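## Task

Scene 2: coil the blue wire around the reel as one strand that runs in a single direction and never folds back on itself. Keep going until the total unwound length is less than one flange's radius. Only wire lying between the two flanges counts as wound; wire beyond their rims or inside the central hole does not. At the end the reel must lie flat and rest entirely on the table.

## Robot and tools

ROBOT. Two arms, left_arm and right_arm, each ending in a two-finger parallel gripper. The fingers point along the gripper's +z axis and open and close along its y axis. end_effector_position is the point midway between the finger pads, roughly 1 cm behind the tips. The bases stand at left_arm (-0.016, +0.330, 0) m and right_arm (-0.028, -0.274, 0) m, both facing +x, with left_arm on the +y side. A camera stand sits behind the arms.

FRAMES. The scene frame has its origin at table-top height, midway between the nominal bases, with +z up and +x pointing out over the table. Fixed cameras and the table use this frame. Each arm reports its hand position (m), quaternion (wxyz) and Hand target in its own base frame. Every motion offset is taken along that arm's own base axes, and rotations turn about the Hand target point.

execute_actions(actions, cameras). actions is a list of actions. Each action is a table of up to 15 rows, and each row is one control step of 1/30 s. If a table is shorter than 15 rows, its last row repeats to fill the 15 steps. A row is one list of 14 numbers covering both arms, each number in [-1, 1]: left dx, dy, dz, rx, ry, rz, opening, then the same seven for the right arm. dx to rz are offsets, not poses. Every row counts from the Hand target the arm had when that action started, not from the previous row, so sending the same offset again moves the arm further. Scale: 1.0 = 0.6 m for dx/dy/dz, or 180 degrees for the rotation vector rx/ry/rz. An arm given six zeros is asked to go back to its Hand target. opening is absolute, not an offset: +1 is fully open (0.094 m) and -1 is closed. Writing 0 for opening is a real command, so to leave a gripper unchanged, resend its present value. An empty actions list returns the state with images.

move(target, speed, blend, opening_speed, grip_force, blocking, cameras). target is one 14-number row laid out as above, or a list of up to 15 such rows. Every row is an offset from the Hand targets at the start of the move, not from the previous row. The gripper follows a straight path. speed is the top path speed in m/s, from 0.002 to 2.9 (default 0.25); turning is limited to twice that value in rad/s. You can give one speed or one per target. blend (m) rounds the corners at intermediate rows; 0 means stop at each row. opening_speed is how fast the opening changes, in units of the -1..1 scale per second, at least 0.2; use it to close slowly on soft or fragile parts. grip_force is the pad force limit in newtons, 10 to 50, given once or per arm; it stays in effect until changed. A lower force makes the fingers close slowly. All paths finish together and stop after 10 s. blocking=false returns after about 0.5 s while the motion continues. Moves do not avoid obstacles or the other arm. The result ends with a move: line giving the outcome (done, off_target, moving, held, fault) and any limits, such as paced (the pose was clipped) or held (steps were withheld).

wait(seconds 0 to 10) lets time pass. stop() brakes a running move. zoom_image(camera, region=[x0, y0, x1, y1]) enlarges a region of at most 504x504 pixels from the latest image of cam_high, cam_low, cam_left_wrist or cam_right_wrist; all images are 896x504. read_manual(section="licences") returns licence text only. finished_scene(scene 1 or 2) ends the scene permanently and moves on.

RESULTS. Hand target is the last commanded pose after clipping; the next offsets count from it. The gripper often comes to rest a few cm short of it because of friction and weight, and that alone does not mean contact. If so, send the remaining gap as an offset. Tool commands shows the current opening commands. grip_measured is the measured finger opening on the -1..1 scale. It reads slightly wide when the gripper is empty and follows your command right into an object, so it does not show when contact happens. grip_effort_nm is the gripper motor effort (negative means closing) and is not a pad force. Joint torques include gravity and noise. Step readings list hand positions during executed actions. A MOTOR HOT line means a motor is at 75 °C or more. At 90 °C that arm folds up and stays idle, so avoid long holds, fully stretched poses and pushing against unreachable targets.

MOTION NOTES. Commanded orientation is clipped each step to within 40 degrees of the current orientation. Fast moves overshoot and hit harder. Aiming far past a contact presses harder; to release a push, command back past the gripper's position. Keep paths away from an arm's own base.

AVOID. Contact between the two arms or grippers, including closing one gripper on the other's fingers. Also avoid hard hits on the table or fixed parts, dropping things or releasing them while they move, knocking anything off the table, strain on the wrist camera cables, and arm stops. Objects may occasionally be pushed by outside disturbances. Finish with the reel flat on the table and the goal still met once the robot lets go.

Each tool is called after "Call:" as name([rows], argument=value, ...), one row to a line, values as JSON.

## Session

Call:
execute_actions(actions=[], cameras=["all"])

Call:
zoom_image(camera="cam_high", region=[250, 60, 700, 480])

Scene clock: 0.00 s.
left_arm: end_effector_position=(+0.3882, +0.0244, +0.1098) grip_measured=+1.000 grip_effort_nm=n/a end_effector_quat_wxyz=(+0.609, -0.036, +0.792, +0.028) | right_arm: end_effector_position=(+0.4026, +0.0114, +0.1183) grip_measured=+1.000 grip_effort_nm=n/a end_effector_quat_wxyz=(+0.600, -0.016, +0.800, +0.016)
Joint positions: left_arm=[0.034 1.51 0.301 0.948 -0.056 -0.014 0.094] | right_arm=[0.01 1.497 0.382 0.832 -0.035 -0.004 0.094]
Joint velocities: within noise
Joint torques (N m): no reading
Heat: left arm: 35 °C; right arm: 27 °C.
Hand target: left_arm +0.3900, +0.0245, +0.1147; +0.614, -0.036, +0.788, +0.028 | right_arm +0.4047, +0.0114, +0.1242; +0.606, -0.016, +0.795, +0.016
Tool commands: left_gripper/opening=+1.0 right_gripper/opening=+1.0
camera_calibration:
cam_left_wrist: T_world_to_cam=[[0.106495, -0.992281, 0.0635364, -0.0279835], [-0.891623, -0.123583, -0.435586, 0.405063], [0.440076, -0.0102629, -0.897902, 0.037635], [0, 0, 0, 1]] pos_world=[0.347581, 0.0226775, 0.21201]
cam_right_wrist: T_world_to_cam=[[0.0638503, -0.995855, 0.0647755, -0.0258729], [-0.898891, -0.0855854, -0.429733, 0.421247], [0.433496, -0.0307875, -0.90063, 0.0451223], [0, 0, 0, 1]] pos_world=[0.360747, 0.0116761, 0.223338]

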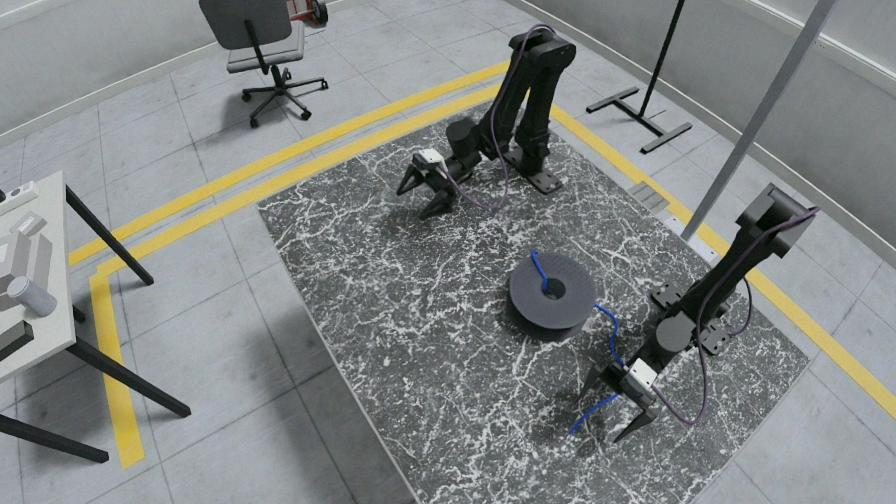

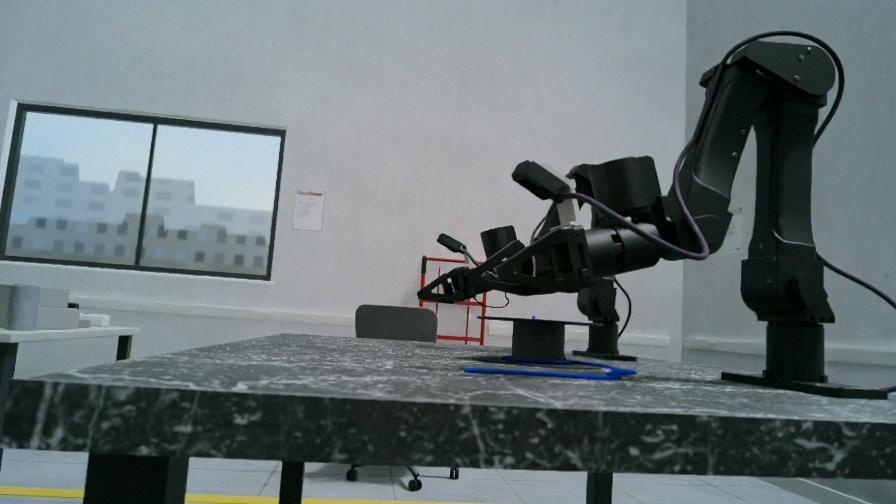

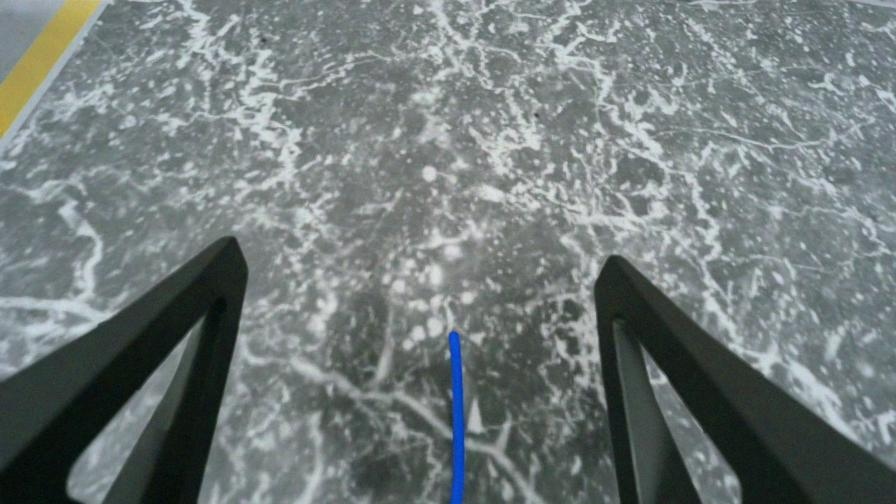

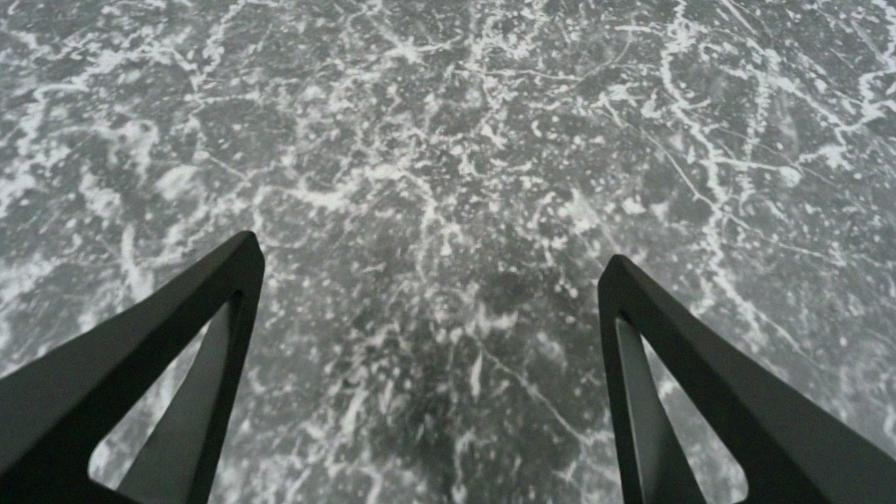

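Scaled by 1.120 from the camera's 896x504 image, which has a finer 1280x720 frame.

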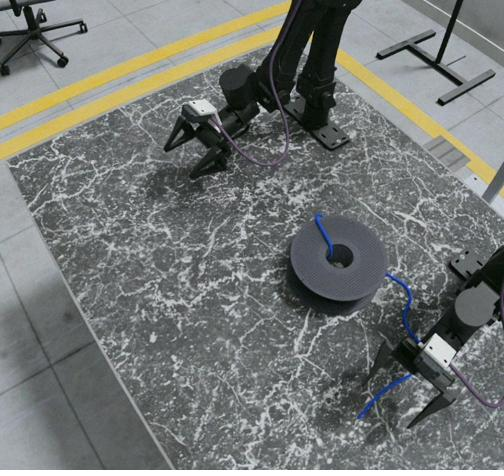

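Call:
move(target=[-0.2167,0.0092,0.0672,-0.2137,0.376,0.2292,-0.4,-0.2578,0.1143,0.043,0.3144,0.3315,-0.4322,-0.4], speed=0.4, cameras=["all"])

Call:
zoom_image(camera="cam_high", region=[440, 200, 740, 450])

Scene clock: 72.17 s.
left_arm: end_effector_position=(+0.2548, +0.0285, +0.1477) grip_measured=-0.398 grip_effort_nm=-0.10 end_effector_quat_wxyz=(-0.006, -0.446, +0.895, +0.004) | right_arm: end_effector_position=(+0.2477, +0.0810, +0.1447) grip_measured=-0.398 grip_effort_nm=-0.14 end_effector_quat_wxyz=(+0.001, +0.701, +0.713, +0.002)
Joint positions: left_arm=[0.104 1.527 1.35 -1.408 -0.004 -0.821 0.028] | right_arm=[0.311 1.524 1.335 -1.377 -0.001 1.865 0.028]
Joint torques (N m): left_arm=[0.47 -4.82 9.44 0.28 0.01 -0.07] | right_arm=[-0.65 -4.9 8.54 -0.08 0 0.13]
Heat: left arm: 36 °C; right arm: 30 °C.
Hand target: left_arm +0.2600, +0.0301, +0.1550; +0.000, -0.454, +0.891, +0.000 | right_arm +0.2501, +0.0801, +0.1501; +0.000, +0.707, +0.707, +0.000
Off the commanded pose: left_arm 0.009 m, 1 deg | right_arm 0.006 m, 1 deg.
move: done
camera_calibration:
cam_left_wrist: T_world_to_cam=[[0.836748, -0.547467, -0.0115577, -0.199836], [-0.348039, -0.548, 0.760634, 0.0000081394], [-0.422756, -0.632436, -0.649078, 0.33123], [0, 0, 0, 1]] pos_world=[0.307244, 0.100083, 0.212678]
cam_right_wrist: T_world_to_cam=[[-0.995969, -0.0896448, -0.00299018, 0.250604], [-0.0617551, 0.66117, 0.74769, -0.138926], [-0.0650495, 0.744861, -0.664041, 0.164571], [0, 0, 0, 1]] pos_world=[0.25172, -0.0082629, 0.213905]

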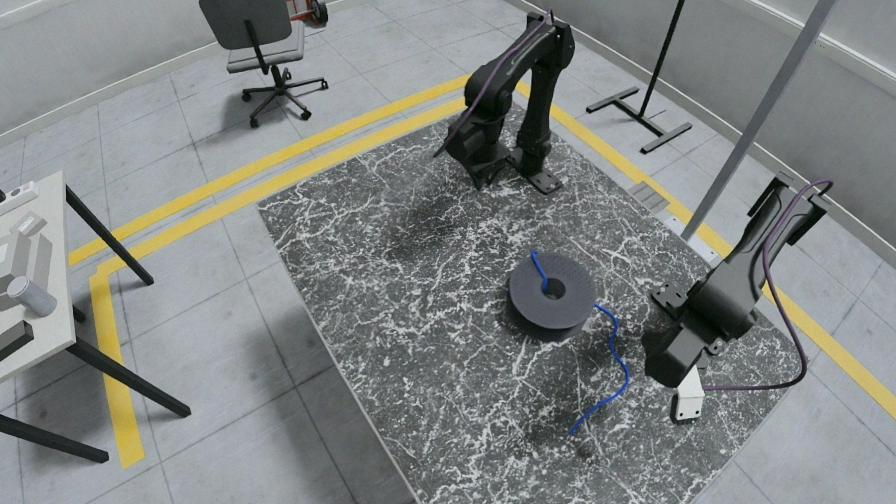

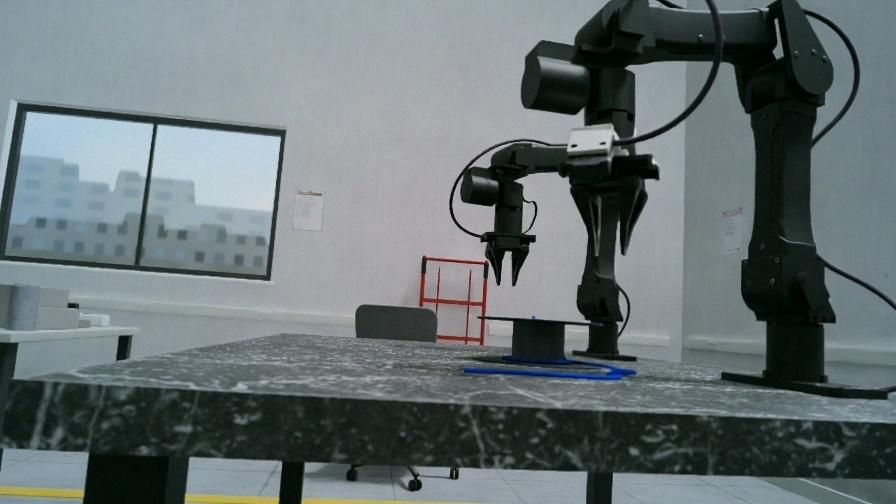

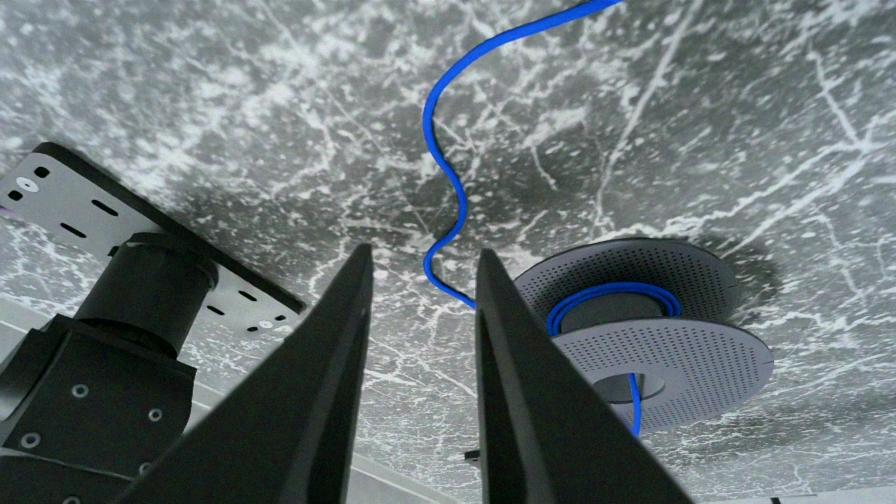

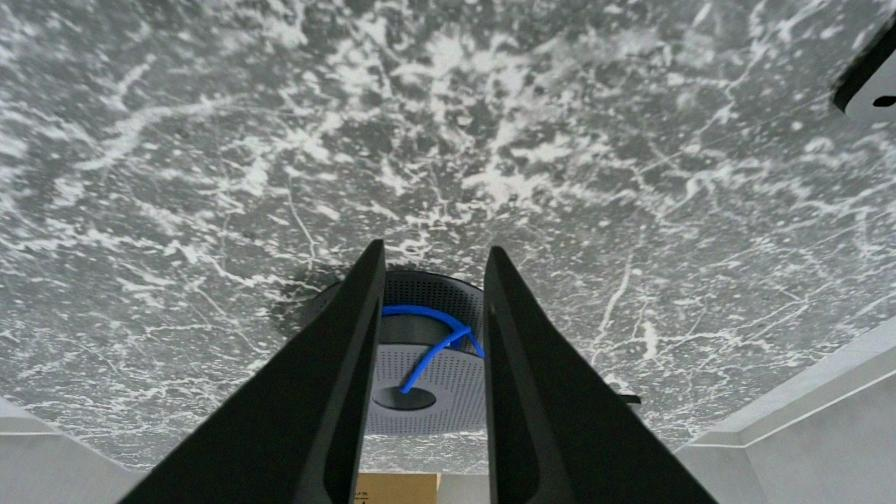

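Scaled by 1.680 from the camera's 896x504 image, which has a finer 1280x720 frame.

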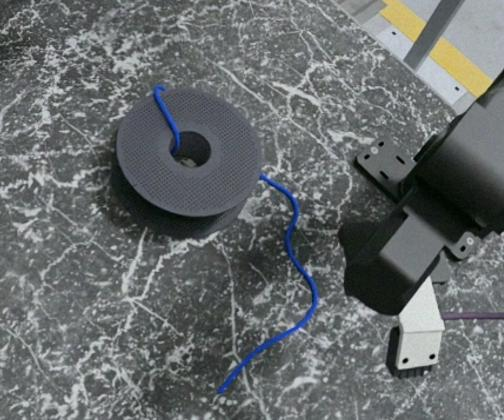

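Call:
zoom_image(camera="cam_left_wrist", region=[500, 220, 800, 450])

Call:
zoom_image(camera="cam_right_wrist", region=[280, 250, 580, 460])

Call:
zoom_image(camera="cam_high", region=[490, 230, 650, 350])

Call:
zoom_image(camera="cam_low", region=[440, 300, 660, 390])

Scaled by 1.680 from the camera's 896x504 image, which has a finer 1280x720 frame.

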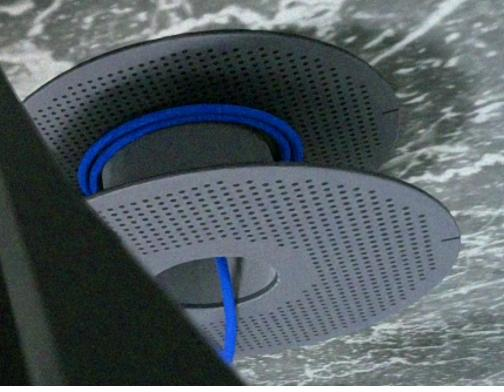

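Scaled by 1.680 from the camera's 896x504 image, which has a finer 1280x720 frame.

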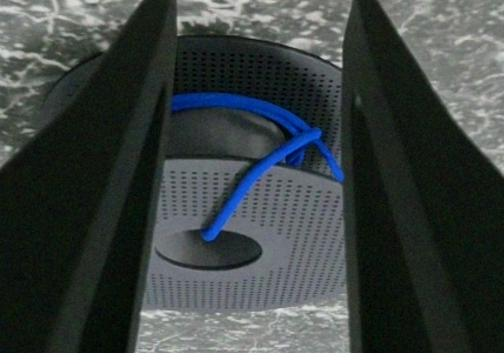

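Scaled by 3.150 from the camera's 896x504 image, which has a finer 1280x720 frame.

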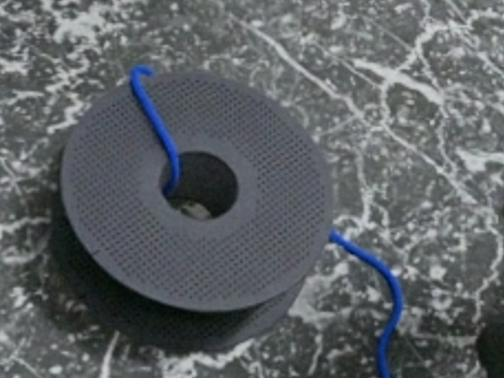

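Scaled by 2.291 from the camera's 896x504 image, which has a finer 1280x720 frame.

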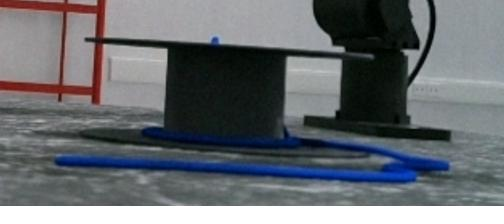

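Call:
move([
  [-0.03,-0.3,-0.01,0,0,-0.3,-0.95,0,0,0,0,0,0,-0.4],
  [-0.035,-0.481,-0.025,0,0,-0.6,-0.95,0,0,0,0,0,0,-0.4],
  [-0.035,-0.481,-0.055,0,0,-0.906,-0.95,0,0,0,0,0,0,-0.4],
], speed=0.45, blend=[0.03,0.03,0], cameras=["cam_left_wrist","cam_right_wrist"])

Scene clock: 187.30 s.
left_arm: end_effector_position=(+0.2402, -0.2595, +0.1305) grip_measured=-0.948 grip_effort_nm=-0.10 end_effector_quat_wxyz=(+0.010, +0.812, +0.583, +0.002) | right_arm: end_effector_position=(+0.2476, +0.0810, +0.1447) grip_measured=-0.398 grip_effort_nm=-0.13 end_effector_quat_wxyz=(+0.000, +0.701, +0.713, +0.002)
Joint positions: left_arm=[-0.827 1.866 1.665 -1.35 -0.001 1.069 0.002] | right_arm=[0.311 1.524 1.335 -1.377 -0.002 1.866 0.028]
Joint torques (N m): left_arm=[-0.01 -7.5 4.67 0.63 -0.06 0.06] | right_arm=[-0.53 -4.83 8.64 -0.04 0.03 0.13]
Heat: left arm: 40 °C; right arm: 31 °C.
Hand target: left_arm +0.2389, -0.2586, +0.1219; +0.000, +0.815, +0.580, +0.000 | right_arm +0.2500, +0.0800, +0.1501; +0.000, +0.707, +0.707, +0.000
Off the commanded pose: left_arm 0.009 m, 1 deg | right_arm 0.006 m, 1 deg.
move: done
camera_calibration:
cam_left_wrist: T_world_to_cam=[[-0.966512, 0.256164, -0.0153113, 0.296745], [0.158084, 0.641331, 0.750802, 0.0385377], [0.202148, 0.723239, -0.66035, 0.334873], [0, 0, 0, 1]] pos_world=[0.213022, -0.342924, 0.196743]
cam_right_wrist: T_world_to_cam=[[-0.995999, -0.0893274, -0.00248568, 0.250308], [-0.0611541, 0.661057, 0.747839, -0.139123], [-0.0651594, 0.744999, -0.663875, 0.164551], [0, 0, 0, 1]] pos_world=[0.251521, -0.00826285, 0.213905]
Images, in order (width x height): cam_left_wrist 896x504, cam_right_wrist 896x504.

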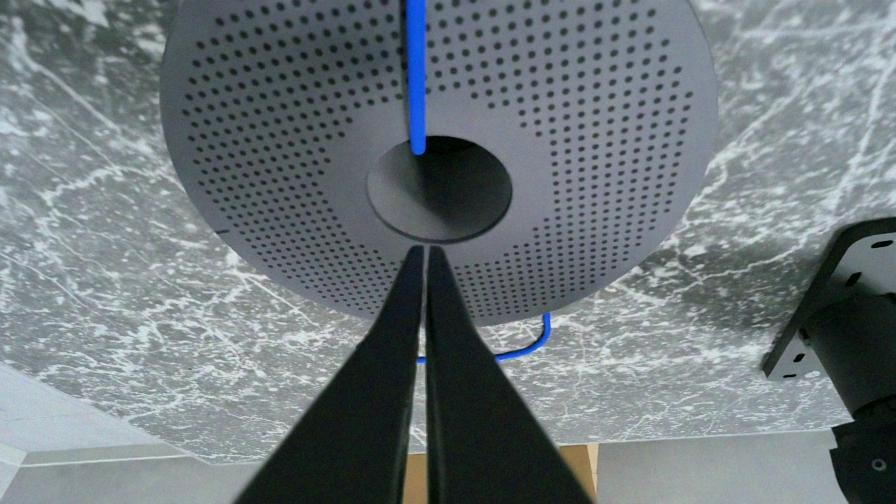

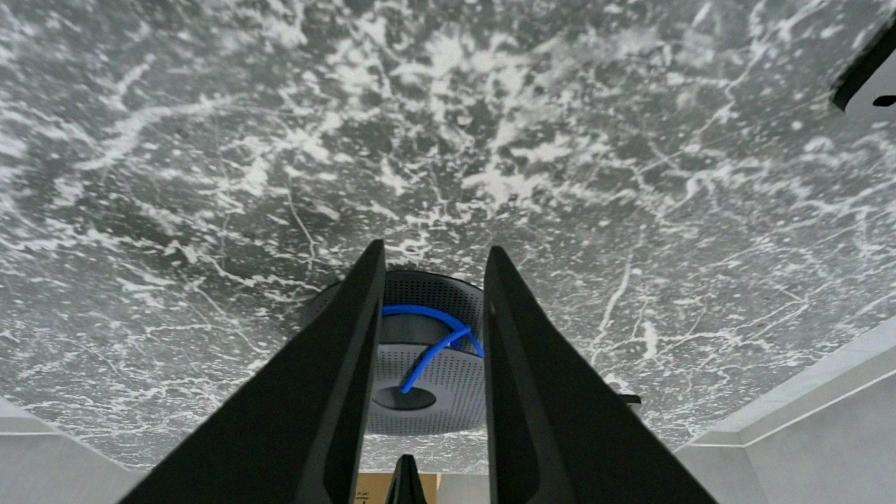

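Call:
move(target=[0.012,0.042,-0.04,0,0,0,-0.95,0,0,0,0,0,0,-0.4], speed=0.2, cameras=["cam_left_wrist"])

Scene clock: 201.80 s.
left_arm: end_effector_position=(+0.2466, -0.2348, +0.0915) grip_measured=-0.948 grip_effort_nm=-0.10 end_effector_quat_wxyz=(-0.013, +0.813, +0.582, -0.001) | right_arm: end_effector_position=(+0.2476, +0.0810, +0.1447) grip_measured=-0.398 grip_effort_nm=-0.13 end_effector_quat_wxyz=(+0.000, +0.701, +0.713, +0.002)
Joint positions: left_arm=[-0.765 1.866 1.51 -1.241 -0.002 1.134 0.002] | right_arm=[0.311 1.524 1.335 -1.377 -0.002 1.866 0.028]
Joint torques (N m): left_arm=[0.18 -10.7 4.66 0.53 -0.05 0.12] | right_arm=[-0.5 -4.9 8.77 -0.04 0.02 0.15]
Heat: left arm: 37 °C; right arm: 31 °C.
Hand target: left_arm +0.2461, -0.2334, +0.0980; +0.000, +0.815, +0.580, +0.000 | right_arm +0.2500, +0.0800, +0.1501; +0.000, +0.707, +0.707, +0.000
Off the commanded pose: left_arm 0.007 m, 2 deg | right_arm 0.006 m, 1 deg.
move: done
camera_calibration:
cam_left_wrist: T_world_to_cam=[[-0.965587, 0.258954, 0.0242, 0.292835], [0.184262, 0.61546, 0.766327, 0.0369576], [0.183549, 0.744414, -0.641995, 0.297931], [0, 0, 0, 1]] pos_world=[0.221263, -0.320361, 0.155862]
Images, in order (width x height): cam_left_wrist 896x504.

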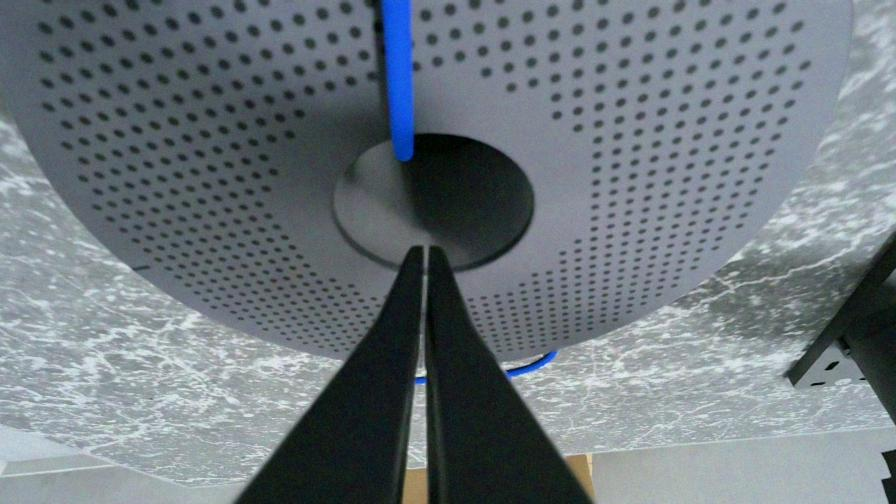

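Call:
move([
  [0,0.002,-0.065,0,0,0,-0.95,0,0,0,0,0,0,-0.4],
  [0,0.002,-0.065,0,0,0,0,0,0,0,0,0,0,-0.4],
], speed=0.1, grip_force=[30,25], cameras=["cam_left_wrist"])

Scene clock: 212.67 s.
left_arm: end_effector_position=(+0.2467, -0.2349, +0.0696) grip_measured=-0.036 grip_effort_nm=1.29 end_effector_quat_wxyz=(+0.009, +0.815, +0.579, +0.003) | right_arm: end_effector_position=(+0.2476, +0.0810, +0.1447) grip_measured=-0.398 grip_effort_nm=-0.14 end_effector_quat_wxyz=(+0.000, +0.701, +0.713, +0.002)
Joint positions: left_arm=[-0.765 1.836 1.383 -1.098 -0.002 1.14 0.045] | right_arm=[0.311 1.524 1.335 -1.377 -0.002 1.866 0.028]
Joint torques (N m): left_arm=[0.43 -6.78 4.48 0.71 -0.05 0.07] | right_arm=[-0.5 -4.94 8.62 0 -0.01 0.13]
Heat: left arm: 36 °C; right arm: 32 °C.
Hand target: left_arm +0.2461, -0.2322, +0.0590; +0.000, +0.815, +0.580, +0.000 | right_arm +0.2500, +0.0800, +0.1501; +0.000, +0.707, +0.707, +0.000
Off the commanded pose: left_arm 0.011 m, 1 deg | right_arm 0.006 m, 1 deg.
grip_force (N): 30, 25
move: off_target (left_arm)
camera_calibration:
cam_left_wrist: T_world_to_cam=[[-0.96413, 0.264928, -0.0163241, 0.2973], [0.162764, 0.638675, 0.752066, 0.0655817], [0.209669, 0.722432, -0.658886, 0.273367], [0, 0, 0, 1]] pos_world=[0.218645, -0.318137, 0.135649]
Images, in order (width x height): cam_left_wrist 896x504.

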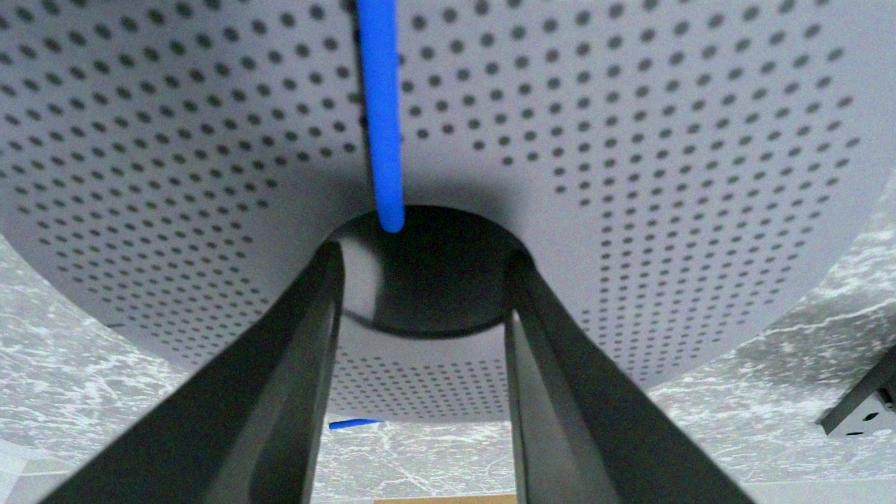

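Call:
move(target=[0,0,0,0,0,0.5,0,0,0,0,0,0,0,-0.4], speed=0.3, cameras=["all"])

Scene clock: 222.03 s.
left_arm: end_effector_position=(+0.2467, -0.2349, +0.0697) grip_measured=-0.036 grip_effort_nm=1.29 end_effector_quat_wxyz=(+0.009, +0.185, +0.983, -0.005) | right_arm: end_effector_position=(+0.2476, +0.0810, +0.1447) grip_measured=-0.398 grip_effort_nm=-0.13 end_effector_quat_wxyz=(+0.000, +0.701, +0.713, +0.002)
Joint positions: left_arm=[-0.765 1.836 1.383 -1.098 -0.002 -0.392 0.045] | right_arm=[0.311 1.524 1.335 -1.377 -0.002 1.866 0.028]
Joint torques (N m): left_arm=[0.36 -6.68 4.57 0.72 -0.06 -0.27] | right_arm=[-0.68 -5.04 8.76 -0.05 0.04 0.13]
Heat: left arm: 36 °C; right arm: 32 °C.
Hand target: left_arm +0.2461, -0.2322, +0.0589; +0.000, +0.166, +0.986, +0.000 | right_arm +0.2500, +0.0800, +0.1501; +0.000, +0.707, +0.707, +0.000
Off the commanded pose: left_arm 0.011 m, 3 deg | right_arm 0.006 m, 1 deg.
grip_force (N): 30, 25
move: off_target (left_arm)
camera_calibration:
cam_left_wrist: T_world_to_cam=[[-0.301984, -0.95327, 0.00899462, -0.153968], [-0.634222, 0.20794, 0.744663, 0.161443], [-0.711736, 0.219172, -0.66738, 0.383179], [0, 0, 0, 1]] pos_world=[0.328617, -0.264326, 0.13689]
cam_right_wrist: T_world_to_cam=[[-0.995999, -0.0893274, -0.00248568, 0.250308], [-0.0611541, 0.661057, 0.747839, -0.139123], [-0.0651594, 0.744999, -0.663875, 0.164551], [0, 0, 0, 1]] pos_world=[0.251521, -0.00826285, 0.213905]

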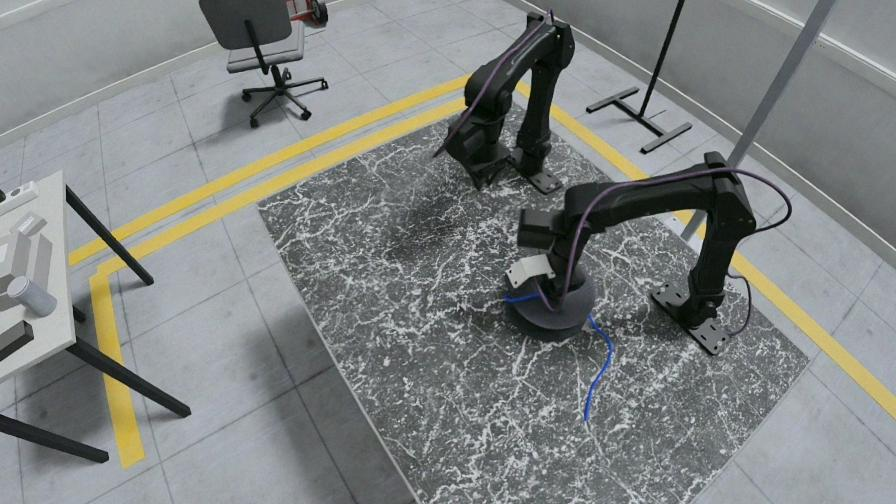

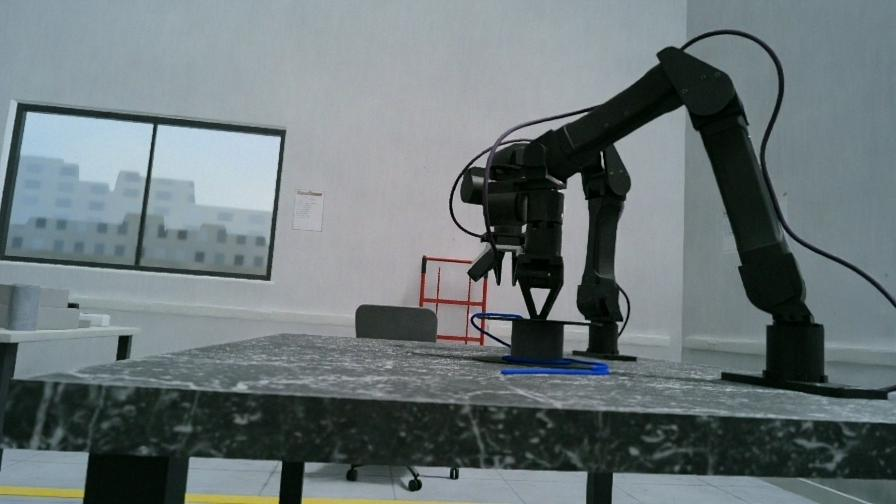

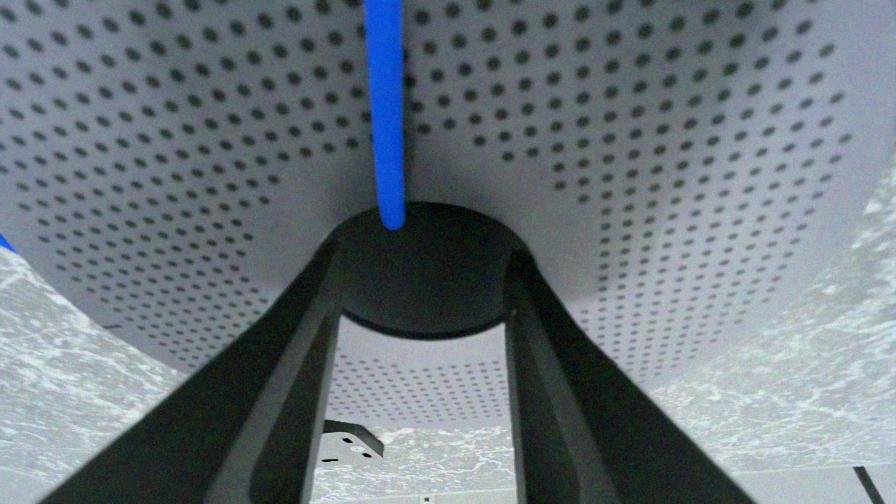

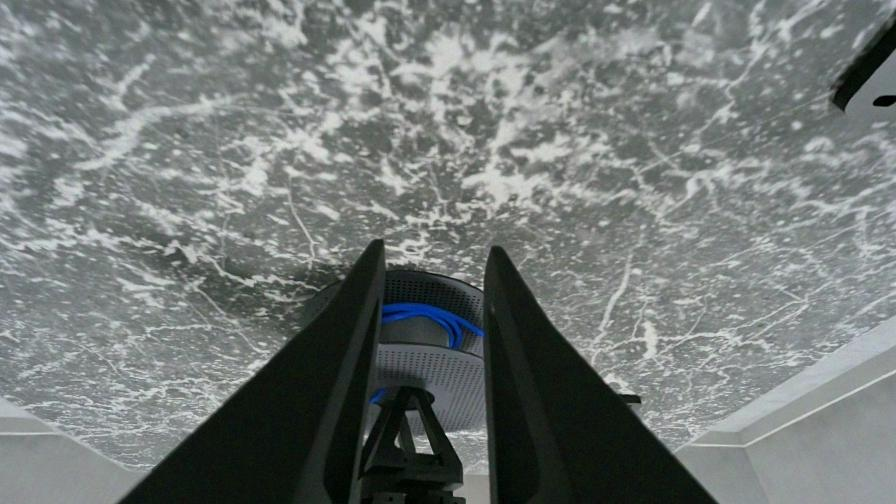

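Call:
move(target=[0,0,0,0,0,0.475,0,0,0,0,0,0,0,-0.4], speed=0.3, cameras=["cam_high","cam_right_wrist"])

Scene clock: 229.80 s.
left_arm: end_effector_position=(+0.2467, -0.2350, +0.0703) grip_measured=-0.027 grip_effort_nm=1.29 end_effector_quat_wxyz=(+0.003, -0.530, +0.848, -0.010) | right_arm: end_effector_position=(+0.2476, +0.0810, +0.1447) grip_measured=-0.398 grip_effort_nm=-0.14 end_effector_quat_wxyz=(+0.000, +0.701, +0.713, +0.002)
Joint positions: left_arm=[-0.765 1.834 1.383 -1.098 -0.002 -1.882 0.046] | right_arm=[0.311 1.524 1.335 -1.377 -0.002 1.866 0.028]
Joint torques (N m): left_arm=[0.44 -6.48 4.71 0.7 -0.05 -0.29] | right_arm=[-0.4 -4.97 8.58 -0.01 0.03 0.12]
Heat: left arm: 36 °C; right arm: 32 °C.
Hand target: left_arm +0.2461, -0.2322, +0.0590; +0.000, -0.548, +0.837, +0.000 | right_arm +0.2500, +0.0800, +0.1501; +0.000, +0.707, +0.707, +0.000
Off the commanded pose: left_arm 0.012 m, 3 deg | right_arm 0.006 m, 1 deg.
grip_force (N): 30, 25
move: off_target (left_arm)
camera_calibration:
cam_right_wrist: T_world_to_cam=[[-0.995999, -0.0893274, -0.00248568, 0.250308], [-0.0611541, 0.661057, 0.747839, -0.139123], [-0.0651594, 0.744999, -0.663875, 0.164551], [0, 0, 0, 1]] pos_world=[0.251521, -0.00826285, 0.213905]
Images, in order (width x height): cam_high 896x504, cam_right_wrist 896x504.

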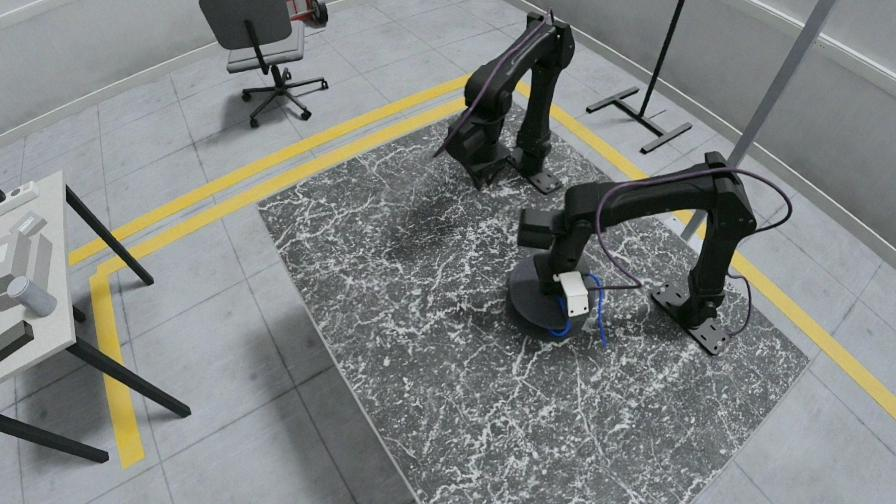

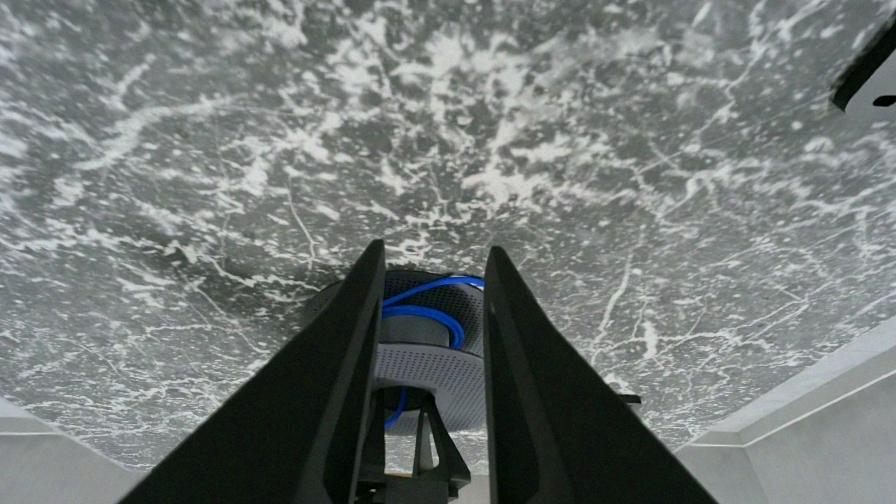

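Call:
move([
  [0,0,0,0,0,0,0,-0.1,0.12,0.0,0,0,0.4,-0.4],
  [0,0,0,0,0,0,0,-0.2,0.22,0.0,0,0,0.95,-0.4],
  [0,0,0,0,0,0,0,-0.18,0.28,-0.01,0,0,-0.667,-0.4],
], speed=0.5, blend=[0.03,0.03,0], cameras=["cam_right_wrist","cam_high"])

Scene clock: 251.13 s.
left_arm: end_effector_position=(+0.2467, -0.2350, +0.0703) grip_measured=-0.027 grip_effort_nm=1.28 end_effector_quat_wxyz=(+0.003, -0.530, +0.848, -0.010) | right_arm: end_effector_position=(+0.1394, +0.2380, +0.1398) grip_measured=-0.398 grip_effort_nm=-0.14 end_effector_quat_wxyz=(+0.013, +0.964, -0.266, +0.004)
Joint positions: left_arm=[-0.765 1.834 1.383 -1.098 -0.002 -1.882 0.046] | right_arm=[1.046 1.608 1.399 -1.386 0.014 -1.557 0.028]
Joint torques (N m): left_arm=[0.39 -6.5 4.67 0.72 -0.06 -0.32] | right_arm=[-0.02 -5.59 8.57 0.3 -0.14 -0.12]
Heat: left arm: 36 °C; right arm: 32 °C.
Hand target: left_arm +0.2461, -0.2322, +0.0590; +0.000, -0.548, +0.837, +0.000 | right_arm +0.1420, +0.2480, +0.1441; +0.000, +0.966, -0.259, +0.000
Off the commanded pose: left_arm 0.012 m, 3 deg | right_arm 0.011 m, 2 deg.
grip_force (N): 30, 25
move: off_target (left_arm, right_arm)
camera_calibration:
cam_right_wrist: T_world_to_cam=[[0.448484, 0.893482, -0.0234969, -0.275705], [0.594677, -0.278666, 0.754125, -0.114426], [0.667249, -0.352186, -0.65631, 0.19531], [0, 0, 0, 1]] pos_world=[0.0613753, 0.283237, 0.207997]
Images, in order (width x height): cam_high 896x504, cam_right_wrist 896x504.

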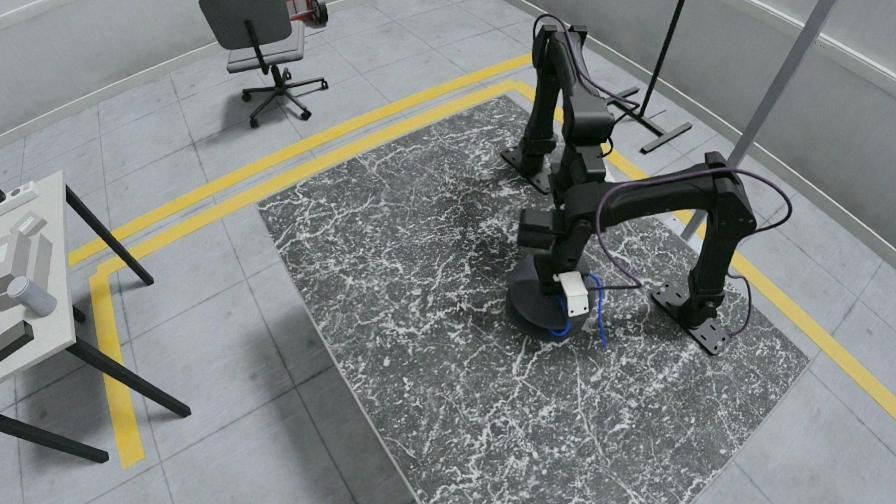

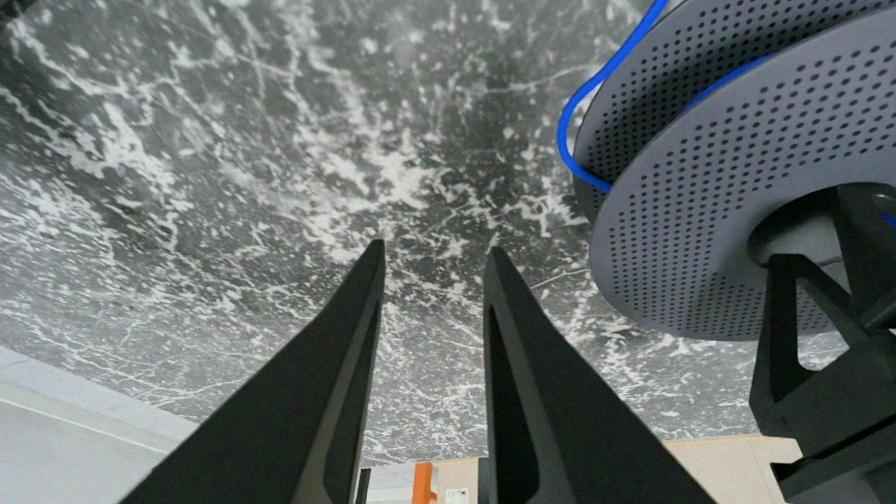

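Call:
move([
  [-0.0017,-0.0067,0.0117,0,0,0,-0.95,0,0,0,0,0,0,-0.4],
  [-0.0017,-0.0067,0.0117,0,0,-0.5,-0.95,0,0,0,0,0,0,-0.4],
  [-0.0017,-0.0067,0.0117,0,0,-0.98,-0.95,0,0,0,0,0,0,-0.4],
  [-0.0017,-0.0067,0,0,0,-0.98,0,0,0,0,0,0,0,-0.4],
], speed=0.5, blend=[0,0.01,0,0], cameras=["all"])

Scene clock: 303.50 s.
left_arm: end_effector_position=(+0.2468, -0.2353, +0.0674) grip_measured=-0.064 grip_effort_nm=1.29 end_effector_quat_wxyz=(+0.008, +0.816, +0.578, +0.002) | right_arm: end_effector_position=(+0.1394, +0.2380, +0.1398) grip_measured=-0.398 grip_effort_nm=-0.14 end_effector_quat_wxyz=(+0.013, +0.964, -0.265, +0.004)
Joint positions: left_arm=[-0.765 1.844 1.384 -1.095 -0.001 1.144 0.044] | right_arm=[1.046 1.608 1.399 -1.386 0.014 -1.558 0.028]
Joint torques (N m): left_arm=[-0.44 -6.78 5.27 0.65 -0.07 0.09] | right_arm=[-0.16 -5.57 8.46 0.22 -0.14 -0.13]
Heat: left arm: 36 °C; right arm: 32 °C.
Hand target: left_arm +0.2451, -0.2362, +0.0589; +0.000, +0.819, +0.574, +0.000 | right_arm +0.1420, +0.2480, +0.1441; +0.000, +0.966, -0.259, +0.000
Off the commanded pose: left_arm 0.009 m, 1 deg | right_arm 0.011 m, 2 deg.
grip_force (N): 30, 25
move: off_target (right_arm)
camera_calibration:
cam_left_wrist: T_world_to_cam=[[-0.963256, 0.268314, -0.0120951, 0.297816], [0.167853, 0.63653, 0.752765, 0.0657278], [0.209676, 0.723075, -0.658178, 0.2723], [0, 0, 0, 1]] pos_world=[0.218745, -0.318639, 0.133347]
cam_right_wrist: T_world_to_cam=[[0.447807, 0.89382, -0.0235579, -0.275656], [0.594933, -0.278188, 0.754099, -0.114674], [0.667475, -0.351706, -0.656338, 0.195197], [0, 0, 0, 1]] pos_world=[0.0613751, 0.283138, 0.208097]

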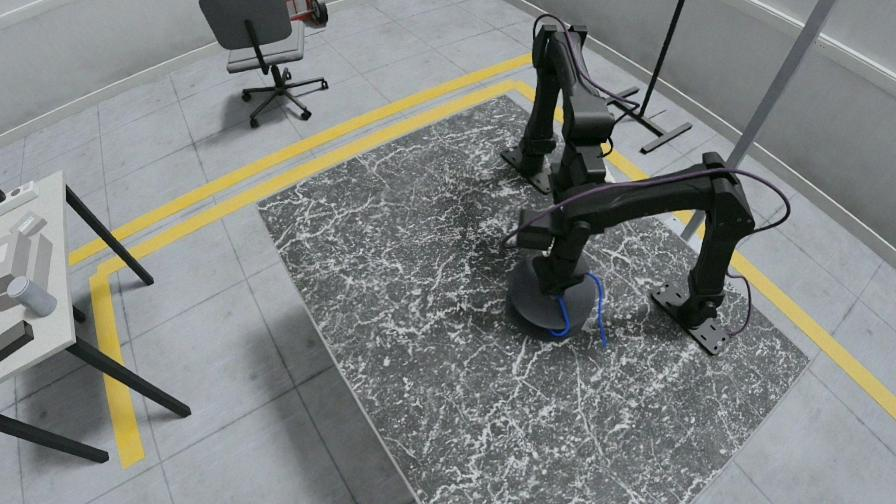

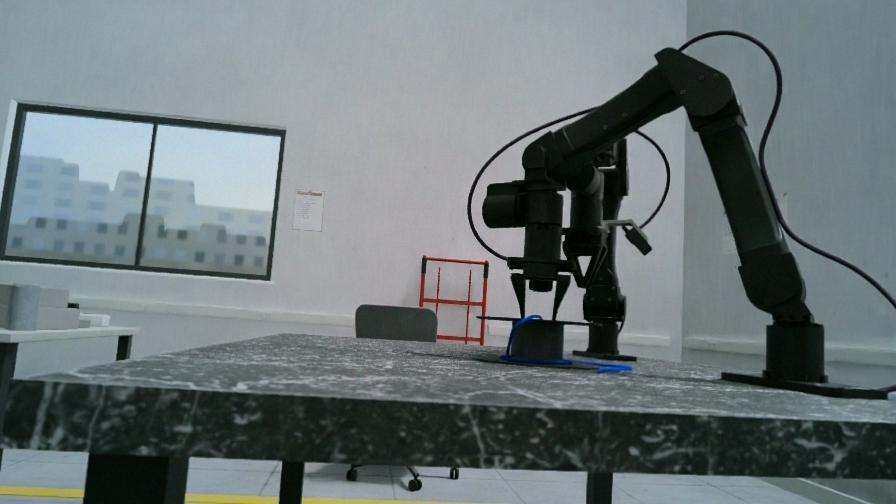

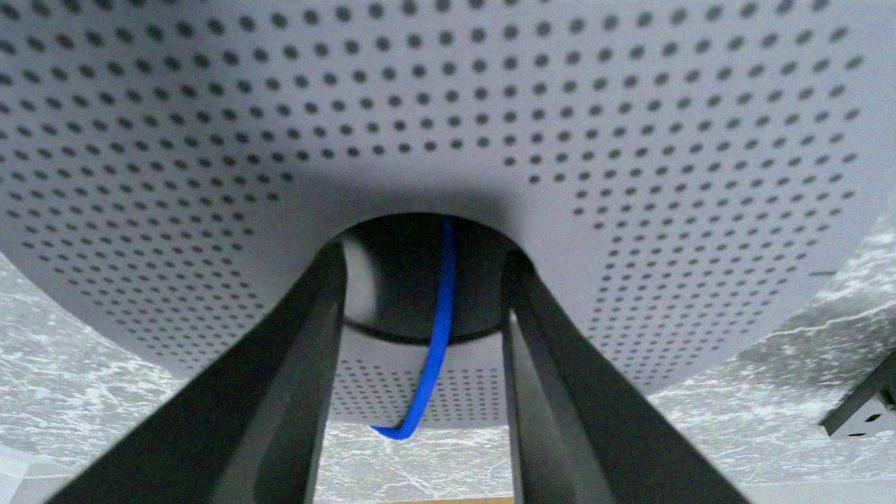

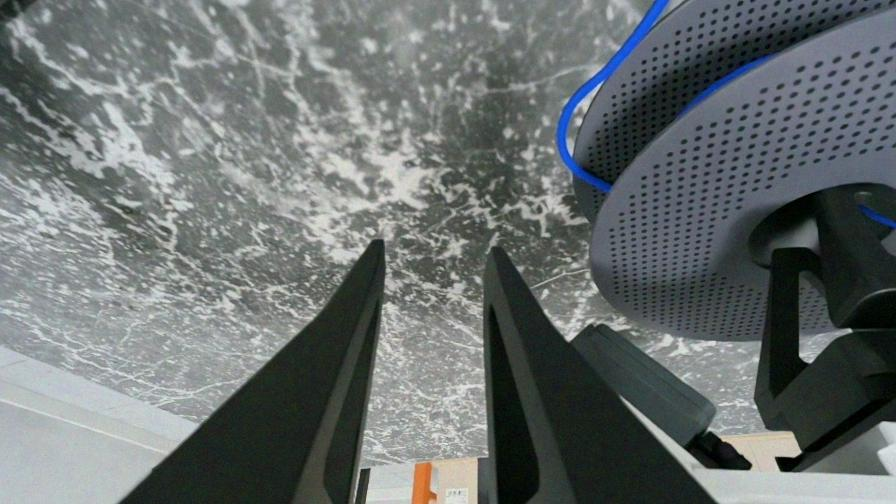

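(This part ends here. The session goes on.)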